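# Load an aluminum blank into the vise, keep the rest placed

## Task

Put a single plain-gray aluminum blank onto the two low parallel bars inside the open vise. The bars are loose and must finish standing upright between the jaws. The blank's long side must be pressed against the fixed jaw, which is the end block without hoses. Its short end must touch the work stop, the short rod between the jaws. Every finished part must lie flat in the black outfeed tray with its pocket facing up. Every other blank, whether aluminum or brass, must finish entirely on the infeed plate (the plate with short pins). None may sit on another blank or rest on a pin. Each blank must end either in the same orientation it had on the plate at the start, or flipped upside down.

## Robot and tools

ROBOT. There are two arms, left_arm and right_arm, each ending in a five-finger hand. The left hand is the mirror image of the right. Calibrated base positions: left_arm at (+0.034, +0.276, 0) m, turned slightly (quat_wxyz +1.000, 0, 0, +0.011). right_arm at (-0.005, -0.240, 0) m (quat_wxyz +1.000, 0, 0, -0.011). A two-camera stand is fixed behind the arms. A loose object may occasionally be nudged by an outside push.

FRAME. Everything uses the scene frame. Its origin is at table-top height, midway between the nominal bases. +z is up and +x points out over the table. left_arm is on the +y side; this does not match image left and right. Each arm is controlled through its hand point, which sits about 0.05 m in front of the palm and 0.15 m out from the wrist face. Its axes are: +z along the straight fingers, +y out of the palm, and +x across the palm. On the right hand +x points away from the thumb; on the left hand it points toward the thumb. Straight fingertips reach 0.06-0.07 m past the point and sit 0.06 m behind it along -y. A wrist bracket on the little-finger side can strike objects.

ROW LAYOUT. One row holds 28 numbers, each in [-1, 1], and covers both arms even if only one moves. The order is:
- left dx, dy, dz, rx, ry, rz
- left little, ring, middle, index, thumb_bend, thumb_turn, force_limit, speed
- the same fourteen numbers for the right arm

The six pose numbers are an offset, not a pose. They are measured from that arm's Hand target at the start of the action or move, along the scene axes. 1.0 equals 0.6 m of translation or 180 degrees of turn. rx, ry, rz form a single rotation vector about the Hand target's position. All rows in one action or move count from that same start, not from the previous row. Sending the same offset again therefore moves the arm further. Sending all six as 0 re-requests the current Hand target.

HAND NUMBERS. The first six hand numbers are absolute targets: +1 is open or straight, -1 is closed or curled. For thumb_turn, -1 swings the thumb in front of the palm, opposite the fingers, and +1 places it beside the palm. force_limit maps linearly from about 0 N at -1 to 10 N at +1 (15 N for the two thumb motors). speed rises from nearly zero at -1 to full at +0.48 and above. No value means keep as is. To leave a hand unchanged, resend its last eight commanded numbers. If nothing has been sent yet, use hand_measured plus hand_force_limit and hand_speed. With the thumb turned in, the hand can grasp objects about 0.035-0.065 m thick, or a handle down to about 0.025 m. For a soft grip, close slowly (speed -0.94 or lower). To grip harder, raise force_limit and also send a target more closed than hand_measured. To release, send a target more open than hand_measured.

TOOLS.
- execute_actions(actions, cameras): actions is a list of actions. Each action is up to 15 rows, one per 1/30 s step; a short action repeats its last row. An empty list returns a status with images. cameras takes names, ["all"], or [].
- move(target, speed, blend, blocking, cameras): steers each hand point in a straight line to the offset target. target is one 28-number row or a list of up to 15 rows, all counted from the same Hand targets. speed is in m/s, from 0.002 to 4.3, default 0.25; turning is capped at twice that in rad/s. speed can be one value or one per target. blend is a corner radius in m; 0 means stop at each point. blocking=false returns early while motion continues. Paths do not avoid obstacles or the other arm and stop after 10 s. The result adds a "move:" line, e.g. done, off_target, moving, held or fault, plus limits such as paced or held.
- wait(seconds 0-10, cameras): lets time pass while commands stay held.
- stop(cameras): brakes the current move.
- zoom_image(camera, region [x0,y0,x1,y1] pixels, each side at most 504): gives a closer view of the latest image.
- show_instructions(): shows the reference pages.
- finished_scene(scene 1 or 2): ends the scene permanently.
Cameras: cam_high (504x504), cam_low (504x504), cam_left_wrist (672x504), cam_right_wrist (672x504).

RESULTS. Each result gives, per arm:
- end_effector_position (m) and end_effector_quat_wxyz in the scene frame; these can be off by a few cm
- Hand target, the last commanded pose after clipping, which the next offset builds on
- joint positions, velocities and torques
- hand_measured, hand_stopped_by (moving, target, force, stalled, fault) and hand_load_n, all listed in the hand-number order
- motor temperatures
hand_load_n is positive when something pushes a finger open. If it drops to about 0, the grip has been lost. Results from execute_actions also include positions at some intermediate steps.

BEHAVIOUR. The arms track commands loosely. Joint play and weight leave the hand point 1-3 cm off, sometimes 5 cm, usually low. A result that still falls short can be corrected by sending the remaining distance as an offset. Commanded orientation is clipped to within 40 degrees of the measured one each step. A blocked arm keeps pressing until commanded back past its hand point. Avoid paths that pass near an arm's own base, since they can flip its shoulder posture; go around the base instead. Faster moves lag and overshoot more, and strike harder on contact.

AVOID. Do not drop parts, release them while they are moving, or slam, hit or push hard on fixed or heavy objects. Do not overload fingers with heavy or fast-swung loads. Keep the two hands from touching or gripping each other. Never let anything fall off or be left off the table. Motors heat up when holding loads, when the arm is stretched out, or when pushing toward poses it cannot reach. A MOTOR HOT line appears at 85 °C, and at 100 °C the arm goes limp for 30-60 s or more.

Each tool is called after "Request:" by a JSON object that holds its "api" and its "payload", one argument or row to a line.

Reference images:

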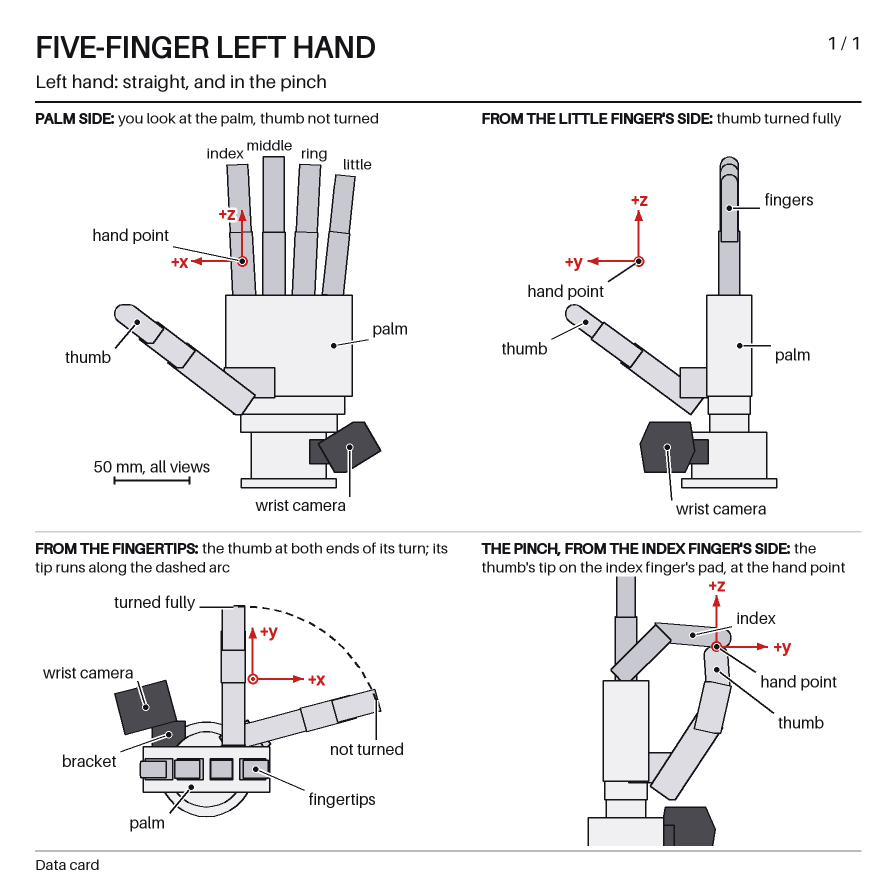

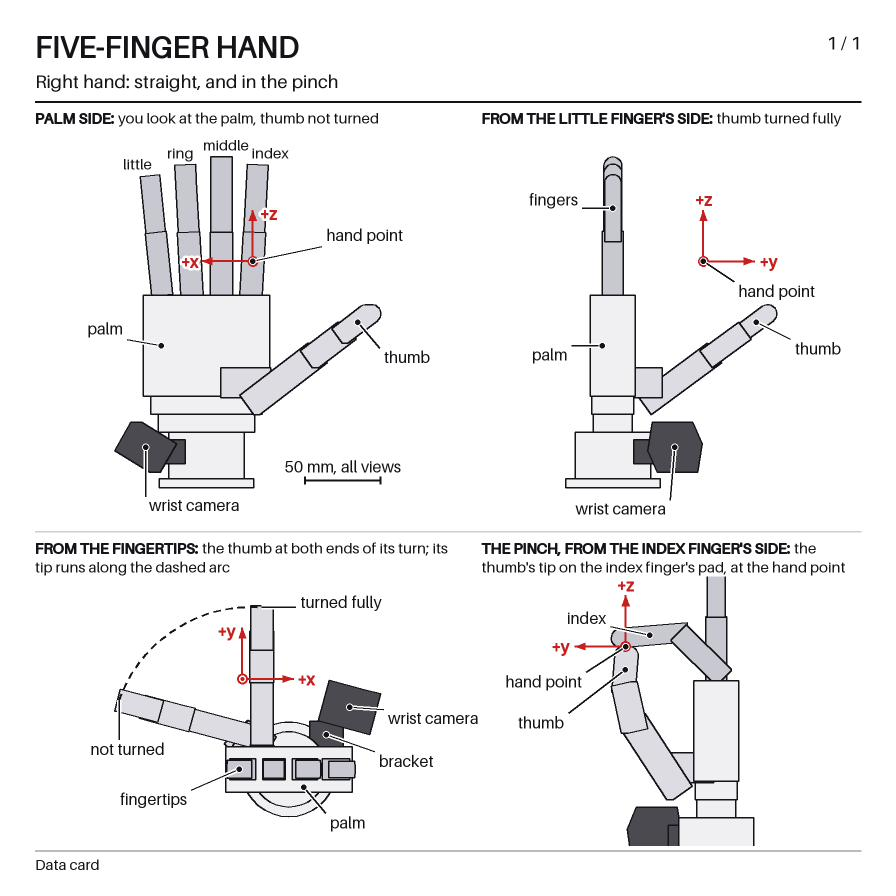

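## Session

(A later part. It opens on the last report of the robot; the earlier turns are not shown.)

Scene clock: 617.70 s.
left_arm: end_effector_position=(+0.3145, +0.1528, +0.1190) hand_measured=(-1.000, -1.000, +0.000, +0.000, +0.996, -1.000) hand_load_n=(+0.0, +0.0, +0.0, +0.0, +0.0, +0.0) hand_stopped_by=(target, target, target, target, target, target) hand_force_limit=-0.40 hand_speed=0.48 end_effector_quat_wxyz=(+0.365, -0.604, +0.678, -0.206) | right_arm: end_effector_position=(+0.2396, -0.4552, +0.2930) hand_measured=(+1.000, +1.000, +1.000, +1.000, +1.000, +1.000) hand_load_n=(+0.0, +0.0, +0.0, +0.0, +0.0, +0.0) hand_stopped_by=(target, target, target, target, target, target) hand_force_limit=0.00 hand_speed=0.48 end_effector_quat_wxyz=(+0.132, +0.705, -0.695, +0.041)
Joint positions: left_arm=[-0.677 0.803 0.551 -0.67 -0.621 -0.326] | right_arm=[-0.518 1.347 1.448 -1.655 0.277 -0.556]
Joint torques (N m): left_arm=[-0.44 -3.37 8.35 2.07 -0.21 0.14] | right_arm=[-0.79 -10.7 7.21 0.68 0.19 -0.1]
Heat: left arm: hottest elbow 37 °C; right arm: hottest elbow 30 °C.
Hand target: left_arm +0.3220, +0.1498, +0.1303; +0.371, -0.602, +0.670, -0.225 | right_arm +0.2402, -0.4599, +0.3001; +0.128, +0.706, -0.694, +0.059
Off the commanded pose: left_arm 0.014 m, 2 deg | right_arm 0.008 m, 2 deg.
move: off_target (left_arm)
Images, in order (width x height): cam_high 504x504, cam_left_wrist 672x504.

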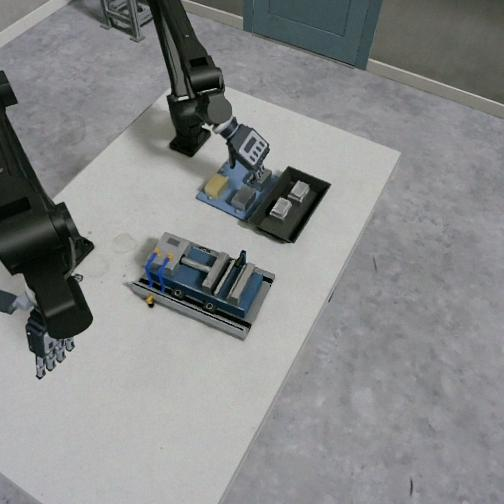

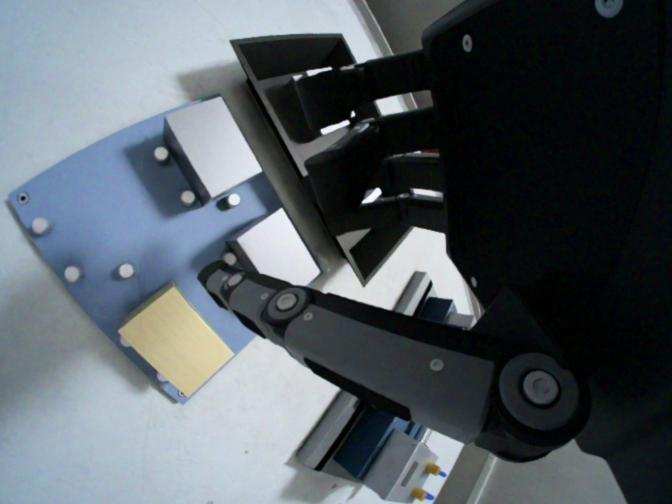

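Request:
{"api": "move", "payload": {
  "target": [-0.006,-0.012,-0.1,0,0,0,-1,-1,0.0,0.0,1,-1,-0.4,0.48,0,0,0,0,0,0,1,1,1,1,1,1,0,0.48],
  "cameras": ["cam_left_wrist","cam_high"],
  "speed": 0.1
}}

Request:
{"api": "zoom_image", "payload": {
  "camera": "cam_high",
  "region": [200, 140, 300, 240]
}}

Request:
{"api": "zoom_image", "payload": {
  "camera": "cam_left_wrist",
  "region": [160, 100, 420, 360]
}}

Scene clock: 635.67 s.
left_arm: end_effector_position=(+0.3164, +0.1506, +0.0707) hand_measured=(-1.000, -1.000, +0.000, +0.000, +0.996, -1.000) hand_load_n=(+0.0, +0.0, +0.0, -2.0, +0.0, +0.0) hand_stopped_by=(target, target, target, target, target, target) hand_force_limit=-0.40 hand_speed=0.48 end_effector_quat_wxyz=(+0.372, -0.602, +0.673, -0.214) | right_arm: end_effector_position=(+0.2396, -0.4552, +0.2930) hand_measured=(+1.000, +1.000, +1.000, +1.000, +1.000, +1.000) hand_load_n=(+0.0, +0.0, +0.0, +0.0, +0.0, +0.0) hand_stopped_by=(target, target, target, target, target, target) hand_force_limit=0.00 hand_speed=0.48 end_effector_quat_wxyz=(+0.132, +0.705, -0.695, +0.041)
Joint positions: left_arm=[-0.689 0.869 0.436 -0.47 -0.638 -0.327] | right_arm=[-0.518 1.347 1.448 -1.655 0.277 -0.556]
Joint torques (N m): left_arm=[-2.2 -1.67 7.12 1.95 -0.39 -0.1] | right_arm=[-0.38 -11.11 7.36 0.65 0.2 -0.07]
Heat: left arm: hottest elbow 37 °C; right arm: hottest elbow 30 °C.
Hand target: left_arm +0.3184, +0.1426, +0.0703; +0.371, -0.602, +0.670, -0.225 | right_arm +0.2402, -0.4599, +0.3001; +0.128, +0.706, -0.694, +0.059
Off the commanded pose: left_arm 0.008 m, 1 deg | right_arm 0.008 m, 2 deg.
move: done
Images, in order (width x height): cam_high 504x504, cam_left_wrist 672x504.

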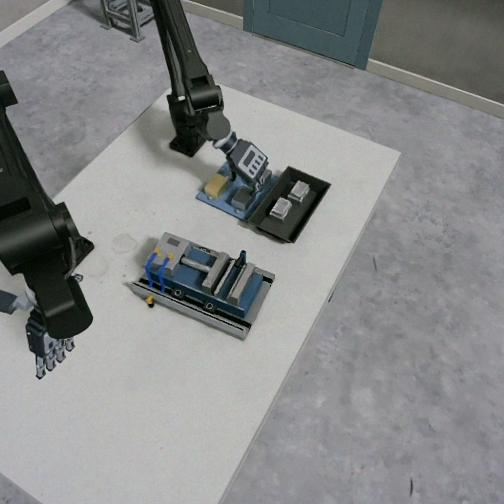

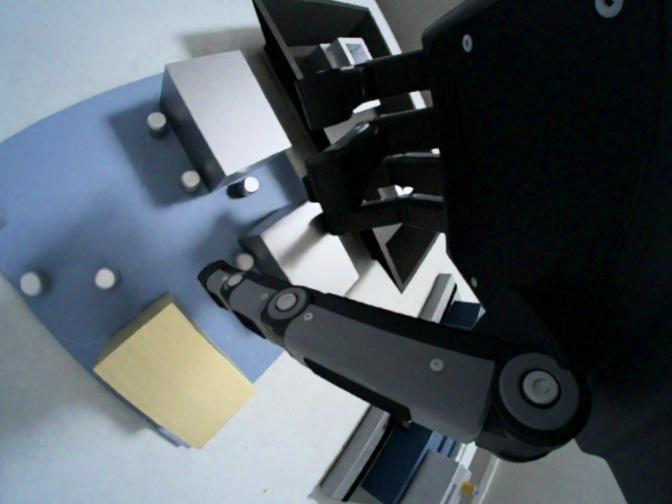

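Scaled by 5.040 from the camera's 504x504 image, which has a finer 720x720 frame.

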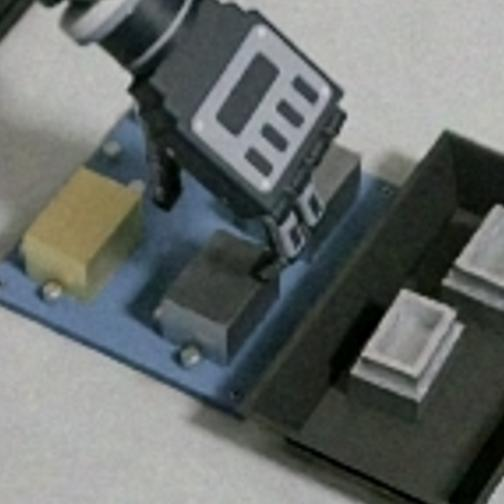

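Scaled by 1.938 from the camera's 672x504 image, which has a finer 960x720 frame.

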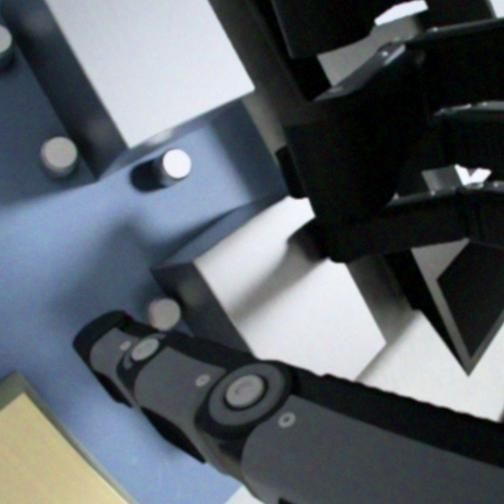

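Request:
{"api": "move", "payload": {
  "target": [
    [0.0,0.0,0.06,0,0,0,-1,-1,0.0,0.0,1,-1,-0.4,0.48,0,0,0,0,0,0,1,1,1,1,1,1,0,0.48],
    [0.025,-0.018,0.06,0,0,0,-1,-1,0.0,0.0,1,-1,-0.4,0.48,0,0,0,0,0,0,1,1,1,1,1,1,0,0.48],
    [0.022,-0.018,-0.01,0,0,0,-1,-1,0.0,0.0,1,-1,-0.4,0.48,0,0,0,0,0,0,1,1,1,1,1,1,0,0.48]
  ],
  "cameras": ["cam_left_wrist","cam_high"],
  "speed": 0.08
}}

Request:
{"api": "zoom_image", "payload": {
  "camera": "cam_high",
  "region": [200, 140, 300, 240]
}}

Request:
{"api": "zoom_image", "payload": {
  "camera": "cam_left_wrist",
  "region": [160, 100, 420, 360]
}}

Scene clock: 646.33 s.
left_arm: end_effector_position=(+0.3261, +0.1423, +0.0578) hand_measured=(-1.000, -1.000, +0.000, +0.000, +0.996, -1.000) hand_load_n=(+0.0, +0.0, +0.0, +0.0, +0.0, +0.0) hand_stopped_by=(target, target, target, target, target, target) hand_force_limit=-0.40 hand_speed=0.48 end_effector_quat_wxyz=(+0.369, -0.605, +0.674, -0.207) | right_arm: end_effector_position=(+0.2396, -0.4552, +0.2930) hand_measured=(+1.000, +1.000, +1.000, +1.000, +1.000, +1.000) hand_load_n=(+0.0, +0.0, +0.0, +0.0, +0.0, +0.0) hand_stopped_by=(target, target, target, target, target, target) hand_force_limit=0.00 hand_speed=0.48 end_effector_quat_wxyz=(+0.132, +0.705, -0.695, +0.041)
Joint positions: left_arm=[-0.689 0.958 0.448 -0.415 -0.638 -0.339] | right_arm=[-0.518 1.347 1.448 -1.655 0.277 -0.556]
Joint torques (N m): left_arm=[-1.96 -3.02 7.54 2.13 -0.35 -0.07] | right_arm=[-1.03 -10.46 7.24 0.68 0.18 -0.07]
Heat: left arm: hottest elbow 36 °C; right arm: hottest elbow 30 °C.
Hand target: left_arm +0.3316, +0.1318, +0.0643; +0.371, -0.602, +0.670, -0.225 | right_arm +0.2402, -0.4599, +0.3001; +0.128, +0.706, -0.694, +0.059
Off the commanded pose: left_arm 0.014 m, 2 deg | right_arm 0.008 m, 2 deg.
move: off_target (left_arm)
Images, in order (width x height): cam_high 504x504, cam_left_wrist 672x504.

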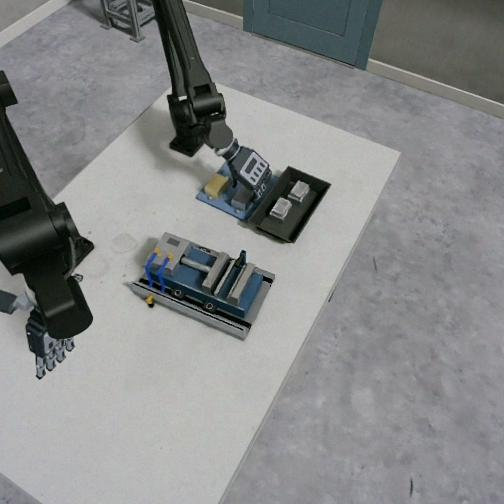

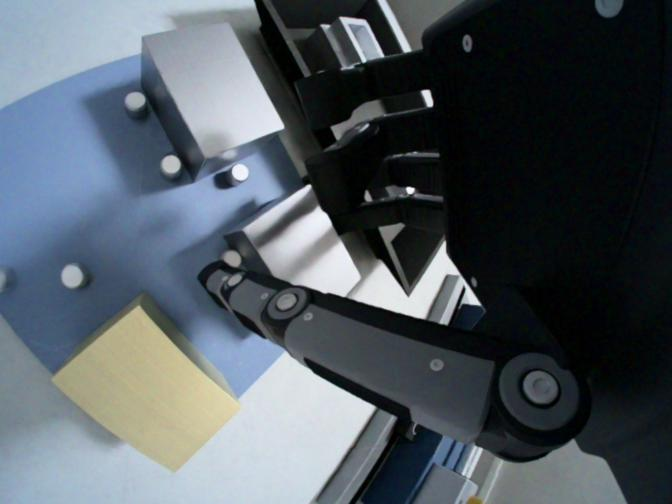

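Scaled by 5.040 from the camera's 504x504 image, which has a finer 720x720 frame.

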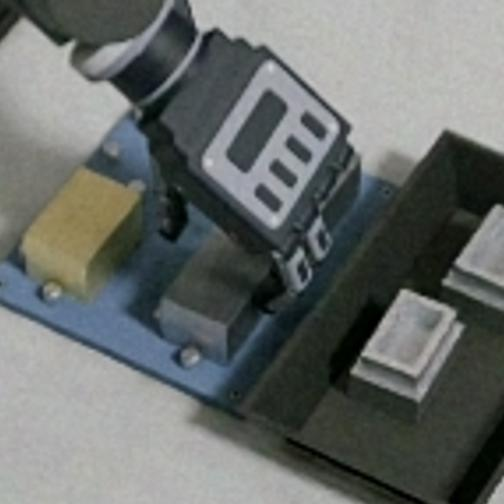

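Scaled by 1.938 from the camera's 672x504 image, which has a finer 960x720 frame.

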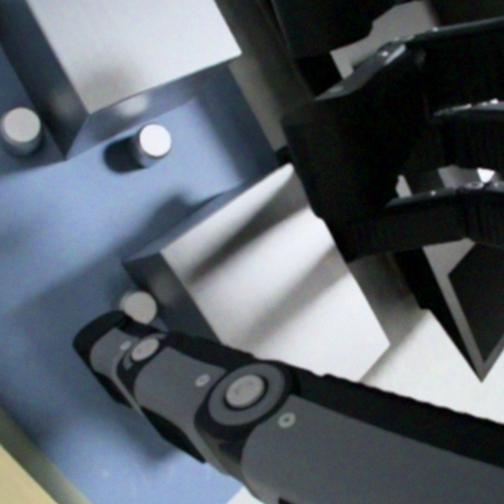

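Request:
{"api": "move", "payload": {
  "target": [0.002,-0.002,-0.018,0,0,0,-1,-1,0.0,0.0,1,-1,-0.4,0.48,0,0,0,0,0,0,1,1,1,1,1,1,0,0.48],
  "speed": 0.05
}}

Request:
{"api": "move", "payload": {
  "target": [0.0,0.0,0.0,0,0,0,-1,-1,0,0,0.4,-1,-0.5,-0.3,0,0,0,0,0,0,1,1,1,1,1,1,0,0.48],
  "cameras": ["cam_left_wrist","cam_high"]
}}

Request:
{"api": "zoom_image", "payload": {
  "camera": "cam_high",
  "region": [200, 140, 300, 240]
}}

Request:
{"api": "zoom_image", "payload": {
  "camera": "cam_left_wrist",
  "region": [160, 100, 420, 360]
}}

Scene clock: 652.40 s.
left_arm: end_effector_position=(+0.3278, +0.1410, +0.0477) hand_measured=(-1.000, -1.000, +0.000, +0.000, +0.996, -1.000) hand_load_n=(+0.0, +0.0, +0.0, +0.0, +0.0, +0.0) hand_stopped_by=(target, target, target, target, target, target) hand_force_limit=-0.40 hand_speed=0.48 end_effector_quat_wxyz=(+0.370, -0.605, +0.674, -0.207) | right_arm: end_effector_position=(+0.2396, -0.4552, +0.2930) hand_measured=(+1.000, +1.000, +1.000, +1.000, +1.000, +1.000) hand_load_n=(+0.0, +0.0, +0.0, +0.0, +0.0, +0.0) hand_stopped_by=(target, target, target, target, target, target) hand_force_limit=0.00 hand_speed=0.48 end_effector_quat_wxyz=(+0.132, +0.705, -0.695, +0.041)
Joint positions: left_arm=[-0.689 0.989 0.433 -0.367 -0.638 -0.339] | right_arm=[-0.518 1.347 1.448 -1.655 0.277 -0.556]
Joint torques (N m): left_arm=[-2.08 -3.31 7.32 2.04 -0.38 -0.08] | right_arm=[-0.85 -10.64 7.23 0.66 0.18 -0.06]
Heat: left arm: hottest elbow 35 °C; right arm: hottest elbow 30 °C.
Hand target: left_arm +0.3328, +0.1306, +0.0535; +0.371, -0.602, +0.670, -0.225 | right_arm +0.2402, -0.4599, +0.3001; +0.128, +0.706, -0.694, +0.059
Off the commanded pose: left_arm 0.013 m, 2 deg | right_arm 0.008 m, 2 deg.
move: off_target (left_arm)

Scene clock: 653.27 s.
left_arm: end_effector_position=(+0.3270, +0.1416, +0.0471) hand_measured=(-1.000, -1.000, +0.000, +0.000, +0.706, -1.000) hand_load_n=(+0.0, +0.0, +5.0, +0.0, +5.5, +2.0) hand_stopped_by=(target, target, target, target, force, target) hand_force_limit=-0.50 hand_speed=-0.30 end_effector_quat_wxyz=(+0.371, -0.603, +0.676, -0.206) | right_arm: end_effector_position=(+0.2396, -0.4552, +0.2930) hand_measured=(+1.000, +1.000, +1.000, +1.000, +1.000, +1.000) hand_load_n=(+0.0, +0.0, +0.0, +0.0, +0.0, +0.0) hand_stopped_by=(target, target, target, target, target, target) hand_force_limit=0.00 hand_speed=0.48 end_effector_quat_wxyz=(+0.132, +0.705, -0.695, +0.041)
Joint positions: left_arm=[-0.691 0.989 0.431 -0.367 -0.639 -0.333] | right_arm=[-0.518 1.347 1.448 -1.655 0.277 -0.556]
Joint torques (N m): left_arm=[-2.14 -3.14 7.38 2.07 -0.38 -0.08] | right_arm=[-0.67 -10.93 7.35 0.76 0.18 -0.06]
Heat: left arm: hottest elbow 35 °C; right arm: hottest elbow 30 °C.
Hand target: left_arm +0.3328, +0.1306, +0.0535; +0.371, -0.602, +0.670, -0.225 | right_arm +0.2402, -0.4599, +0.3001; +0.128, +0.706, -0.694, +0.059
Off the commanded pose: left_arm 0.014 m, 2 deg | right_arm 0.008 m, 2 deg.
move: off_target (left_arm)
Images, in order (width x height): cam_high 504x504, cam_left_wrist 672x504.

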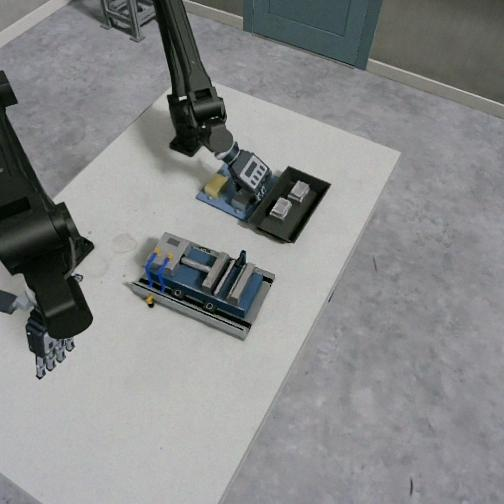

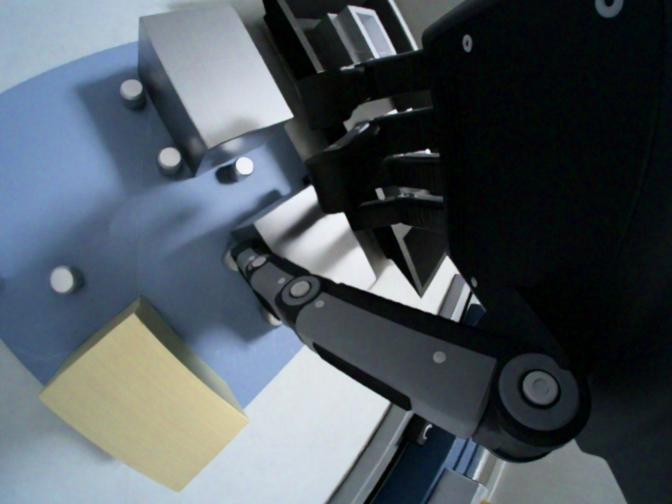

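Scaled by 5.040 from the camera's 504x504 image, which has a finer 720x720 frame.

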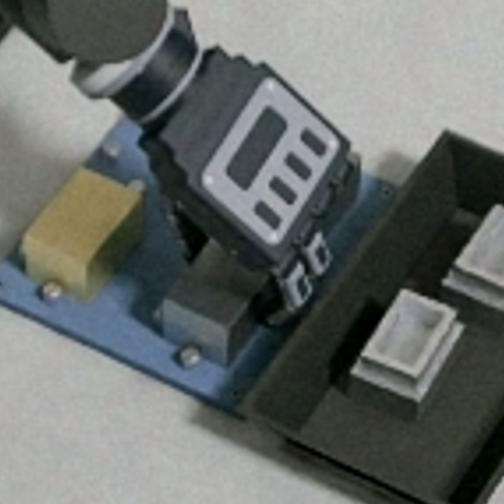

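Scaled by 1.938 from the camera's 672x504 image, which has a finer 960x720 frame.

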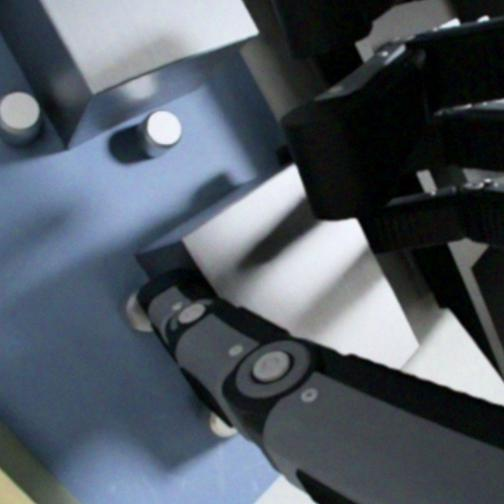

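Request:
{"api": "move", "payload": {
  "target": [
    [0.004,0.0,0.0,0,0,0,-1,-1,0,0,1,-1,-0.5,0.3,0,0,0,0,0,0,1,1,1,1,1,1,0,0.48],
    [0.008,-0.035,0.0,0,0,0,-1,-1,0,0,1,-1,-0.5,0.3,0,0,0,0,0,0,1,1,1,1,1,1,0,0.48]
  ],
  "cameras": ["cam_left_wrist","cam_high"],
  "speed": 0.05
}}

Request:
{"api": "zoom_image", "payload": {
  "camera": "cam_high",
  "region": [200, 140, 300, 240]
}}

Request:
{"api": "zoom_image", "payload": {
  "camera": "cam_left_wrist",
  "region": [160, 100, 420, 360]
}}

Scene clock: 669.23 s.
left_arm: end_effector_position=(+0.3254, +0.1334, +0.0365) hand_measured=(-1.000, -1.000, +0.000, +0.000, +1.000, -1.000) hand_load_n=(+0.0, +0.0, +2.0, +0.0, +0.0, +0.0) hand_stopped_by=(target, target, target, target, target, target) hand_force_limit=-0.50 hand_speed=0.30 end_effector_quat_wxyz=(+0.376, -0.601, +0.677, -0.195) | right_arm: end_effector_position=(+0.2396, -0.4552, +0.2930) hand_measured=(+1.000, +1.000, +1.000, +1.000, +1.000, +1.000) hand_load_n=(+0.0, +0.0, +0.0, +0.0, +0.0, +0.0) hand_stopped_by=(target, target, target, target, target, target) hand_force_limit=0.00 hand_speed=0.48 end_effector_quat_wxyz=(+0.132, +0.705, -0.695, +0.041)
Joint positions: left_arm=[-0.734 1.05 0.439 -0.358 -0.681 -0.375] | right_arm=[-0.518 1.347 1.448 -1.655 0.277 -0.556]
Joint torques (N m): left_arm=[-2.73 -3.37 10.02 1.43 -0.27 -0.13] | right_arm=[-1.03 -10.81 7.3 0.69 0.17 -0.08]
Heat: left arm: hottest elbow 34 °C; right arm: hottest elbow 29 °C.
Hand target: left_arm +0.3376, +0.1096, +0.0535; +0.371, -0.602, +0.670, -0.225 | right_arm +0.2402, -0.4599, +0.3001; +0.128, +0.706, -0.694, +0.059
Off the commanded pose: left_arm 0.032 m, 4 deg | right_arm 0.008 m, 2 deg.
move: off_target (left_arm)
Images, in order (width x height): cam_high 504x504, cam_left_wrist 672x504.

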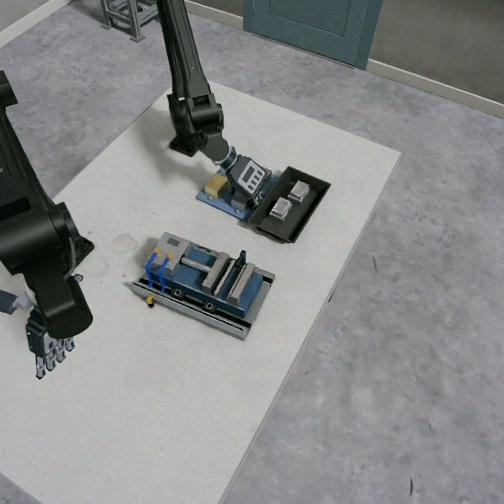

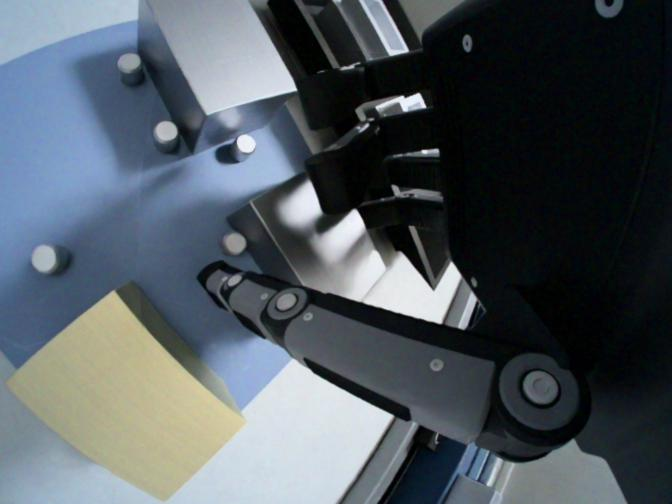

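Scaled by 5.040 from the camera's 504x504 image, which has a finer 720x720 frame.

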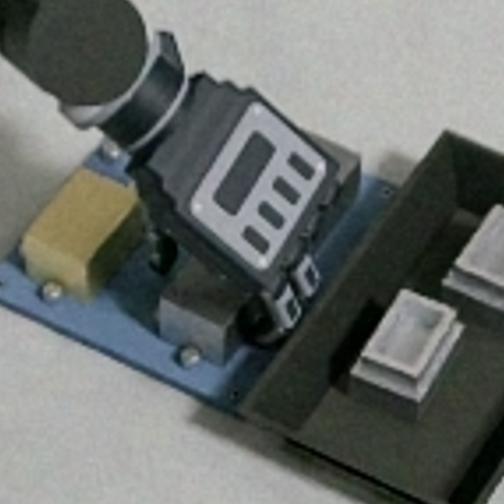

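Scaled by 1.938 from the camera's 672x504 image, which has a finer 960x720 frame.

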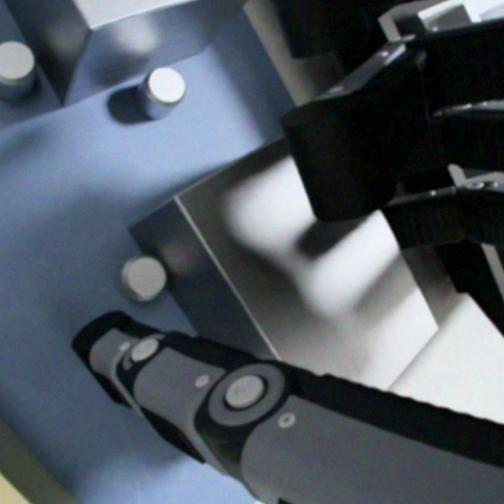

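Request:
{"api": "move", "payload": {
  "target": [
    [0.006,-0.012,0.05,0,0,0,-1,-1,0,0,1,-1,-0.5,0.3,0,0,0,0,0,0,1,1,1,1,1,1,0,0.48]
  ],
  "cameras": ["cam_left_wrist","cam_high"],
  "speed": 0.05
}}

Request:
{"api": "zoom_image", "payload": {
  "camera": "cam_high",
  "region": [200, 140, 300, 240]
}}

Request:
{"api": "zoom_image", "payload": {
  "camera": "cam_left_wrist",
  "region": [160, 100, 420, 360]
}}

Scene clock: 675.17 s.
left_arm: end_effector_position=(+0.3266, +0.1223, +0.0551) hand_measured=(-1.000, -1.000, +0.000, +0.000, +1.000, -1.000) hand_load_n=(+0.0, +0.0, +0.0, +0.0, +0.0, +0.0) hand_stopped_by=(target, target, target, target, target, target) hand_force_limit=-0.50 hand_speed=0.30 end_effector_quat_wxyz=(+0.368, -0.603, +0.681, -0.193) | right_arm: end_effector_position=(+0.2396, -0.4552, +0.2930) hand_measured=(+1.000, +1.000, +1.000, +1.000, +1.000, +1.000) hand_load_n=(+0.0, +0.0, +0.0, +0.0, +0.0, +0.0) hand_stopped_by=(target, target, target, target, target, target) hand_force_limit=0.00 hand_speed=0.48 end_effector_quat_wxyz=(+0.132, +0.705, -0.695, +0.041)
Joint positions: left_arm=[-0.751 1.038 0.499 -0.453 -0.673 -0.399] | right_arm=[-0.518 1.347 1.448 -1.655 0.277 -0.556]
Joint torques (N m): left_arm=[-2.2 -5.25 11.18 0.9 -0.51 -0.09] | right_arm=[-1.03 -10.75 7.21 0.59 0.17 -0.05]
Heat: left arm: hottest elbow 35 °C; right arm: hottest elbow 29 °C.
Hand target: left_arm +0.3412, +0.1024, +0.0835; +0.371, -0.602, +0.670, -0.225 | right_arm +0.2402, -0.4599, +0.3001; +0.128, +0.706, -0.694, +0.059
Off the commanded pose: left_arm 0.038 m, 4 deg | right_arm 0.008 m, 2 deg.
move: off_target (left_arm)
Images, in order (width x height): cam_high 504x504, cam_left_wrist 672x504.

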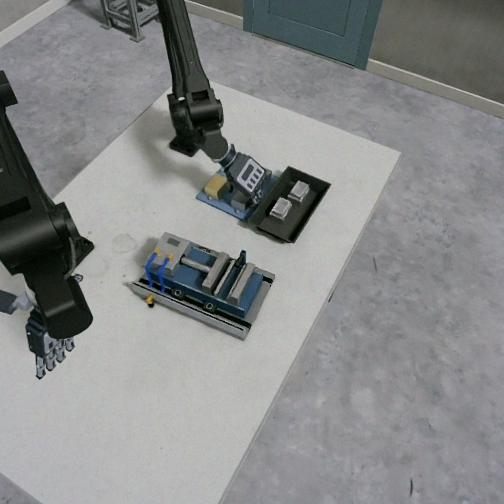

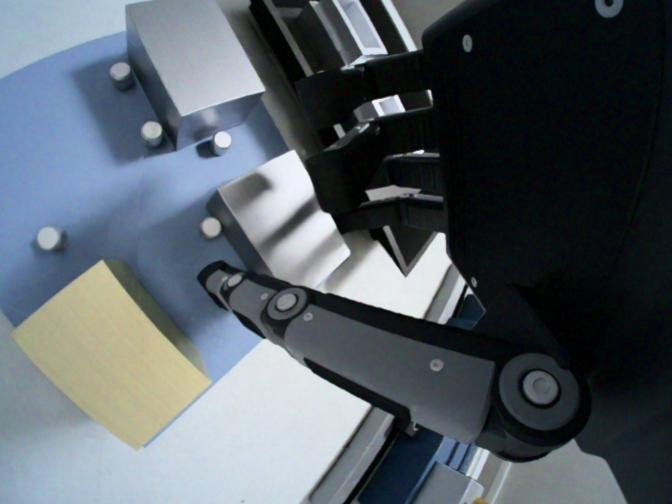

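Scaled by 5.040 from the camera's 504x504 image, which has a finer 720x720 frame.

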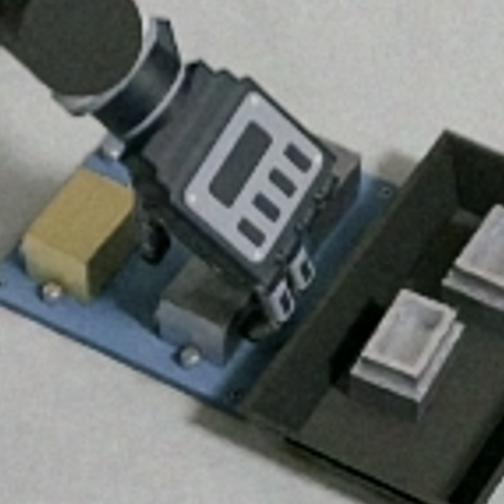

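Scaled by 1.938 from the camera's 672x504 image, which has a finer 960x720 frame.

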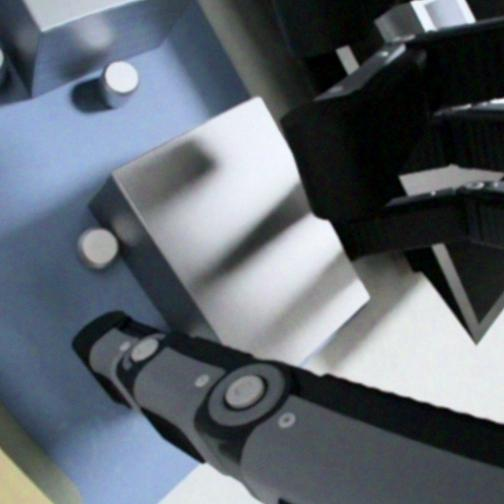

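Request:
{"api": "move", "payload": {
  "target": [
    [-0.002,0.008,-0.047,0,0,0,-1,-1,0,0,1,-1,-0.5,0.3,0,0,0,0,0,0,1,1,1,1,1,1,0,0.48]
  ],
  "cameras": ["cam_left_wrist","cam_high"],
  "speed": 0.05
}}

Request:
{"api": "zoom_image", "payload": {
  "camera": "cam_left_wrist",
  "region": [160, 100, 420, 360]
}}

Scene clock: 682.47 s.
left_arm: end_effector_position=(+0.3341, +0.1156, +0.0491) hand_measured=(-1.000, -1.000, +0.000, +0.000, +1.000, -1.000) hand_load_n=(+0.0, +0.0, +0.0, +0.0, +0.0, +0.0) hand_stopped_by=(target, target, target, target, target, target) hand_force_limit=-0.50 hand_speed=0.30 end_effector_quat_wxyz=(+0.370, -0.604, +0.674, -0.209) | right_arm: end_effector_position=(+0.2396, -0.4552, +0.2930) hand_measured=(+1.000, +1.000, +1.000, +1.000, +1.000, +1.000) hand_load_n=(+0.0, +0.0, -0.5, +0.0, +0.0, +0.0) hand_stopped_by=(target, target, target, target, target, target) hand_force_limit=0.00 hand_speed=0.48 end_effector_quat_wxyz=(+0.132, +0.705, -0.695, +0.041)
Joint positions: left_arm=[-0.751 1.066 0.485 -0.377 -0.673 -0.399] | right_arm=[-0.518 1.347 1.448 -1.655 0.277 -0.556]
Joint torques (N m): left_arm=[-1.44 -4.01 7.21 2.02 -0.29 0.03] | right_arm=[-1.03 -10.93 7.21 0.8 0.19 -0.08]
Heat: left arm: hottest elbow 35 °C; right arm: hottest elbow 29 °C.
Hand target: left_arm +0.3400, +0.1072, +0.0553; +0.371, -0.602, +0.670, -0.225 | right_arm +0.2402, -0.4599, +0.3001; +0.128, +0.706, -0.694, +0.059
Off the commanded pose: left_arm 0.012 m, 2 deg | right_arm 0.008 m, 2 deg.
move: off_target (left_arm)
Images, in order (width x height): cam_high 504x504, cam_left_wrist 672x504.

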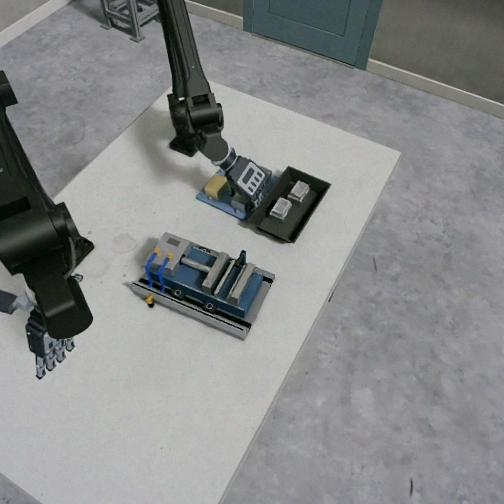

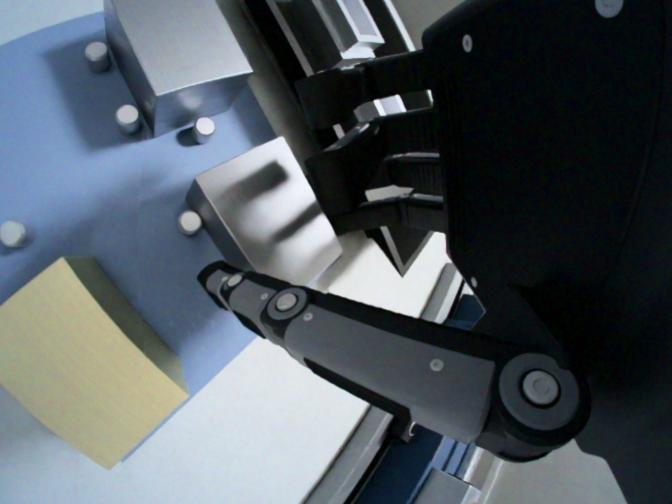

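Scaled by 1.938 from the camera's 672x504 image, which has a finer 960x720 frame.

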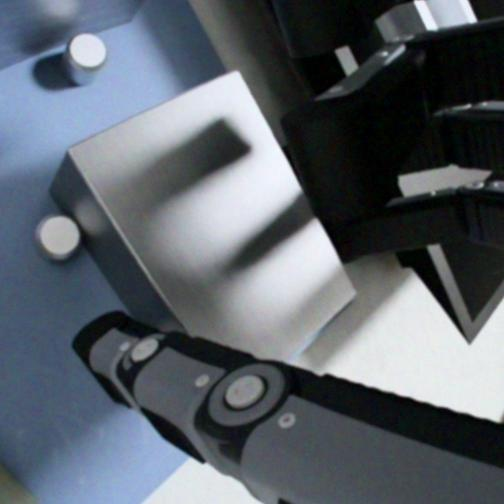

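Request:
{"api": "move", "payload": {
  "target": [
    [-0.006,0.025,0.0,0,0,0,-1,-1,0,0,1,-1,-0.5,0.3,0,0,0,0,0,0,1,1,1,1,1,1,0,0.48]
  ],
  "cameras": ["cam_left_wrist"],
  "speed": 0.05
}}

Request:
{"api": "zoom_image", "payload": {
  "camera": "cam_left_wrist",
  "region": [160, 100, 420, 360]
}}

Scene clock: 687.63 s.
left_arm: end_effector_position=(+0.3258, +0.1231, +0.0442) hand_measured=(-1.000, -1.000, +0.000, +0.000, +1.000, -1.000) hand_load_n=(+0.0, +0.0, +0.0, +0.0, +0.0, +0.0) hand_stopped_by=(target, target, target, target, target, target) hand_force_limit=-0.50 hand_speed=0.30 end_effector_quat_wxyz=(+0.365, -0.599, +0.681, -0.208) | right_arm: end_effector_position=(+0.2396, -0.4552, +0.2930) hand_measured=(+1.000, +1.000, +1.000, +1.000, +1.000, +1.000) hand_load_n=(+0.0, +0.0, +0.0, +0.0, +0.0, +0.0) hand_stopped_by=(target, target, target, target, target, target) hand_force_limit=0.00 hand_speed=0.48 end_effector_quat_wxyz=(+0.132, +0.705, -0.695, +0.041)
Joint positions: left_arm=[-0.741 1.035 0.454 -0.372 -0.653 -0.376] | right_arm=[-0.518 1.347 1.448 -1.655 0.277 -0.556]
Joint torques (N m): left_arm=[-0.38 -4.89 7.16 2 -0.23 0.14] | right_arm=[-0.79 -10.87 7.27 0.72 0.18 -0.07]
Heat: left arm: hottest elbow 35 °C; right arm: hottest elbow 29 °C.
Hand target: left_arm +0.3364, +0.1222, +0.0553; +0.371, -0.602, +0.670, -0.225 | right_arm +0.2402, -0.4599, +0.3001; +0.128, +0.706, -0.694, +0.059
Off the commanded pose: left_arm 0.015 m, 2 deg | right_arm 0.008 m, 2 deg.
move: off_target (left_arm)
Images, in order (width x height): cam_left_wrist 672x504.

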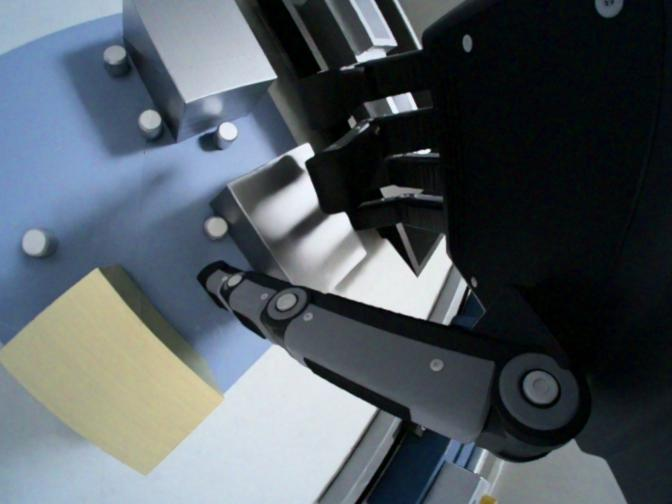

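Scaled by 1.938 from the camera's 672x504 image, which has a finer 960x720 frame.

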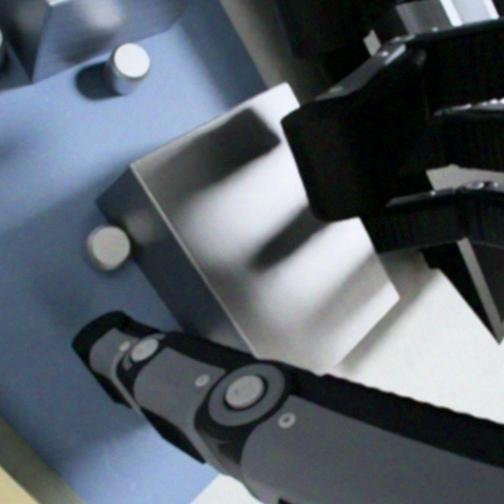

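Request:
{"api": "move", "payload": {
  "target": [
    [0.0,0.004,0.033,0,0,0,-1,-1,0,0,1,-1,-0.5,0.3,0,0,0,0,0,0,1,1,1,1,1,1,0,0.48]
  ],
  "speed": 0.05
}}

Scene clock: 691.83 s.
left_arm: end_effector_position=(+0.3252, +0.1310, +0.0545) hand_measured=(-1.000, -1.000, +0.000, +0.000, +1.000, -1.000) hand_load_n=(+0.0, +0.0, +2.0, +0.0, +0.0, +0.0) hand_stopped_by=(target, target, target, target, target, target) hand_force_limit=-0.50 hand_speed=0.30 end_effector_quat_wxyz=(+0.366, -0.605, +0.675, -0.211) | right_arm: end_effector_position=(+0.2396, -0.4552, +0.2930) hand_measured=(+1.000, +1.000, +1.000, +1.000, +1.000, +1.000) hand_load_n=(+0.0, +0.0, +0.0, +0.0, +0.0, +0.0) hand_stopped_by=(target, target, target, target, target, target) hand_force_limit=0.00 hand_speed=0.48 end_effector_quat_wxyz=(+0.132, +0.705, -0.695, +0.041)
Joint positions: left_arm=[-0.722 0.986 0.454 -0.406 -0.649 -0.372] | right_arm=[-0.518 1.347 1.448 -1.655 0.277 -0.556]
Joint torques (N m): left_arm=[-0.5 -4.54 10.11 0.64 -0.24 0.18] | right_arm=[-0.79 -10.4 7.31 0.75 0.21 -0.07]
Heat: left arm: hottest elbow 35 °C; right arm: hottest elbow 29 °C.
Hand target: left_arm +0.3364, +0.1246, +0.0751; +0.371, -0.602, +0.670, -0.225 | right_arm +0.2402, -0.4599, +0.3001; +0.128, +0.706, -0.694, +0.059
Off the commanded pose: left_arm 0.024 m, 2 deg | right_arm 0.008 m, 2 deg.
move: off_target (left_arm)

Request:
{"api": "move", "payload": {
  "target": [0.003,-0.004,0.0,0,0,0,-1,-1,0,0,0.4,-1,-0.4,-0.3,0,0,0,0,0,0,1,1,1,1,1,1,0,0.48]
}}

Request:
{"api": "move", "payload": {
  "target": [0.0,0.0,0.0,0,0,0,-1,-1,-0.3,-0.3,0.35,-1,-0.3,-0.85,0,0,0,0,0,0,1,1,1,1,1,1,0,0.48],
  "cameras": ["cam_left_wrist"]
}}

Request:
{"api": "zoom_image", "payload": {
  "camera": "cam_left_wrist",
  "region": [160, 100, 420, 360]
}}

Scene clock: 696.77 s.
left_arm: end_effector_position=(+0.3249, +0.1313, +0.0544) hand_measured=(-1.000, -1.000, +0.000, +0.000, +0.710, -1.000) hand_load_n=(+0.0, +0.0, +4.5, +0.5, +4.0, +0.5) hand_stopped_by=(target, target, target, target, force, target) hand_force_limit=-0.40 hand_speed=-0.30 end_effector_quat_wxyz=(+0.366, -0.605, +0.675, -0.211) | right_arm: end_effector_position=(+0.2396, -0.4552, +0.2930) hand_measured=(+1.000, +1.000, +1.000, +1.000, +1.000, +1.000) hand_load_n=(+0.0, +0.0, +0.0, +0.0, +0.0, +0.0) hand_stopped_by=(target, target, target, target, target, target) hand_force_limit=0.00 hand_speed=0.48 end_effector_quat_wxyz=(+0.132, +0.705, -0.695, +0.041)
Joint positions: left_arm=[-0.722 0.986 0.454 -0.407 -0.649 -0.372] | right_arm=[-0.518 1.347 1.448 -1.655 0.277 -0.556]
Joint torques (N m): left_arm=[-0.56 -3.84 10.59 0.81 -0.29 0.14] | right_arm=[-0.97 -10.34 7.34 0.62 0.16 -0.1]
Heat: left arm: hottest elbow 35 °C; right arm: hottest elbow 29 °C.
Hand target: left_arm +0.3382, +0.1222, +0.0751; +0.371, -0.602, +0.670, -0.225 | right_arm +0.2402, -0.4599, +0.3001; +0.128, +0.706, -0.694, +0.059
Off the commanded pose: left_arm 0.026 m, 2 deg | right_arm 0.008 m, 2 deg.
move: off_target (left_arm)

Scene clock: 697.57 s.
left_arm: end_effector_position=(+0.3249, +0.1313, +0.0544) hand_measured=(-1.000, -1.000, +0.000, -0.024, +0.708, -1.000) hand_load_n=(+0.0, +0.0, +3.0, +4.5, +6.0, -2.0) hand_stopped_by=(target, target, force, force, force, target) hand_force_limit=-0.30 hand_speed=-0.85 end_effector_quat_wxyz=(+0.366, -0.605, +0.675, -0.211) | right_arm: end_effector_position=(+0.2396, -0.4552, +0.2930) hand_measured=(+1.000, +1.000, +1.000, +1.000, +1.000, +1.000) hand_load_n=(+0.0, +0.0, +0.0, +0.0, +0.0, +0.0) hand_stopped_by=(target, target, target, target, target, target) hand_force_limit=0.00 hand_speed=0.48 end_effector_quat_wxyz=(+0.132, +0.705, -0.695, +0.041)
Joint positions: left_arm=[-0.722 0.986 0.454 -0.407 -0.649 -0.372] | right_arm=[-0.518 1.347 1.448 -1.655 0.277 -0.556]
Joint torques (N m): left_arm=[-0.5 -3.78 10.56 0.83 -0.3 0.14] | right_arm=[-0.85 -10.52 7.36 0.61 0.21 -0.08]
Heat: left arm: hottest elbow 35 °C; right arm: hottest elbow 29 °C.
Hand target: left_arm +0.3382, +0.1222, +0.0751; +0.371, -0.602, +0.670, -0.225 | right_arm +0.2402, -0.4599, +0.3001; +0.128, +0.706, -0.694, +0.059
Off the commanded pose: left_arm 0.026 m, 2 deg | right_arm 0.008 m, 2 deg.
move: off_target (left_arm)
Images, in order (width x height): cam_left_wrist 672x504.

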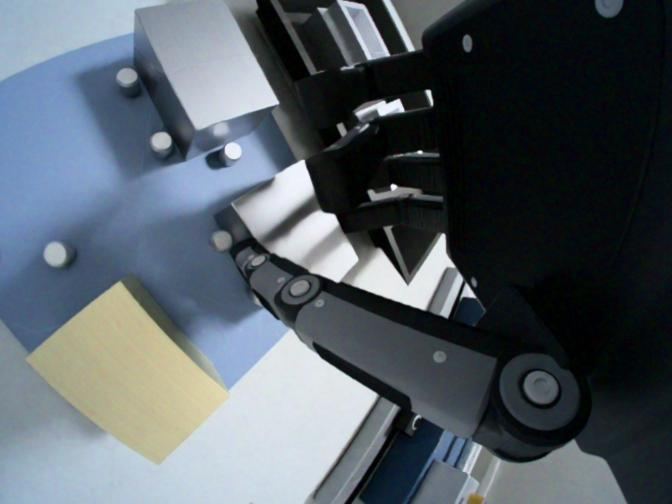

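Scaled by 1.938 from the camera's 672x504 image, which has a finer 960x720 frame.

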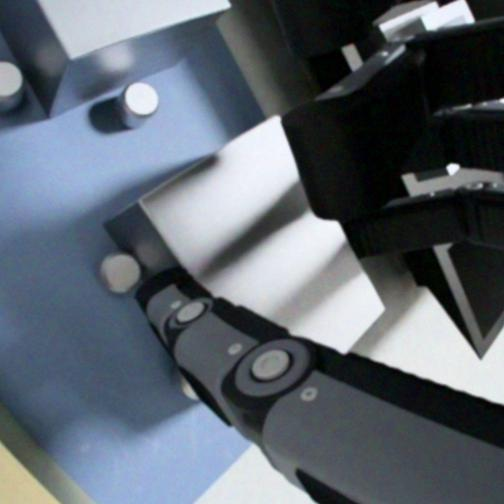

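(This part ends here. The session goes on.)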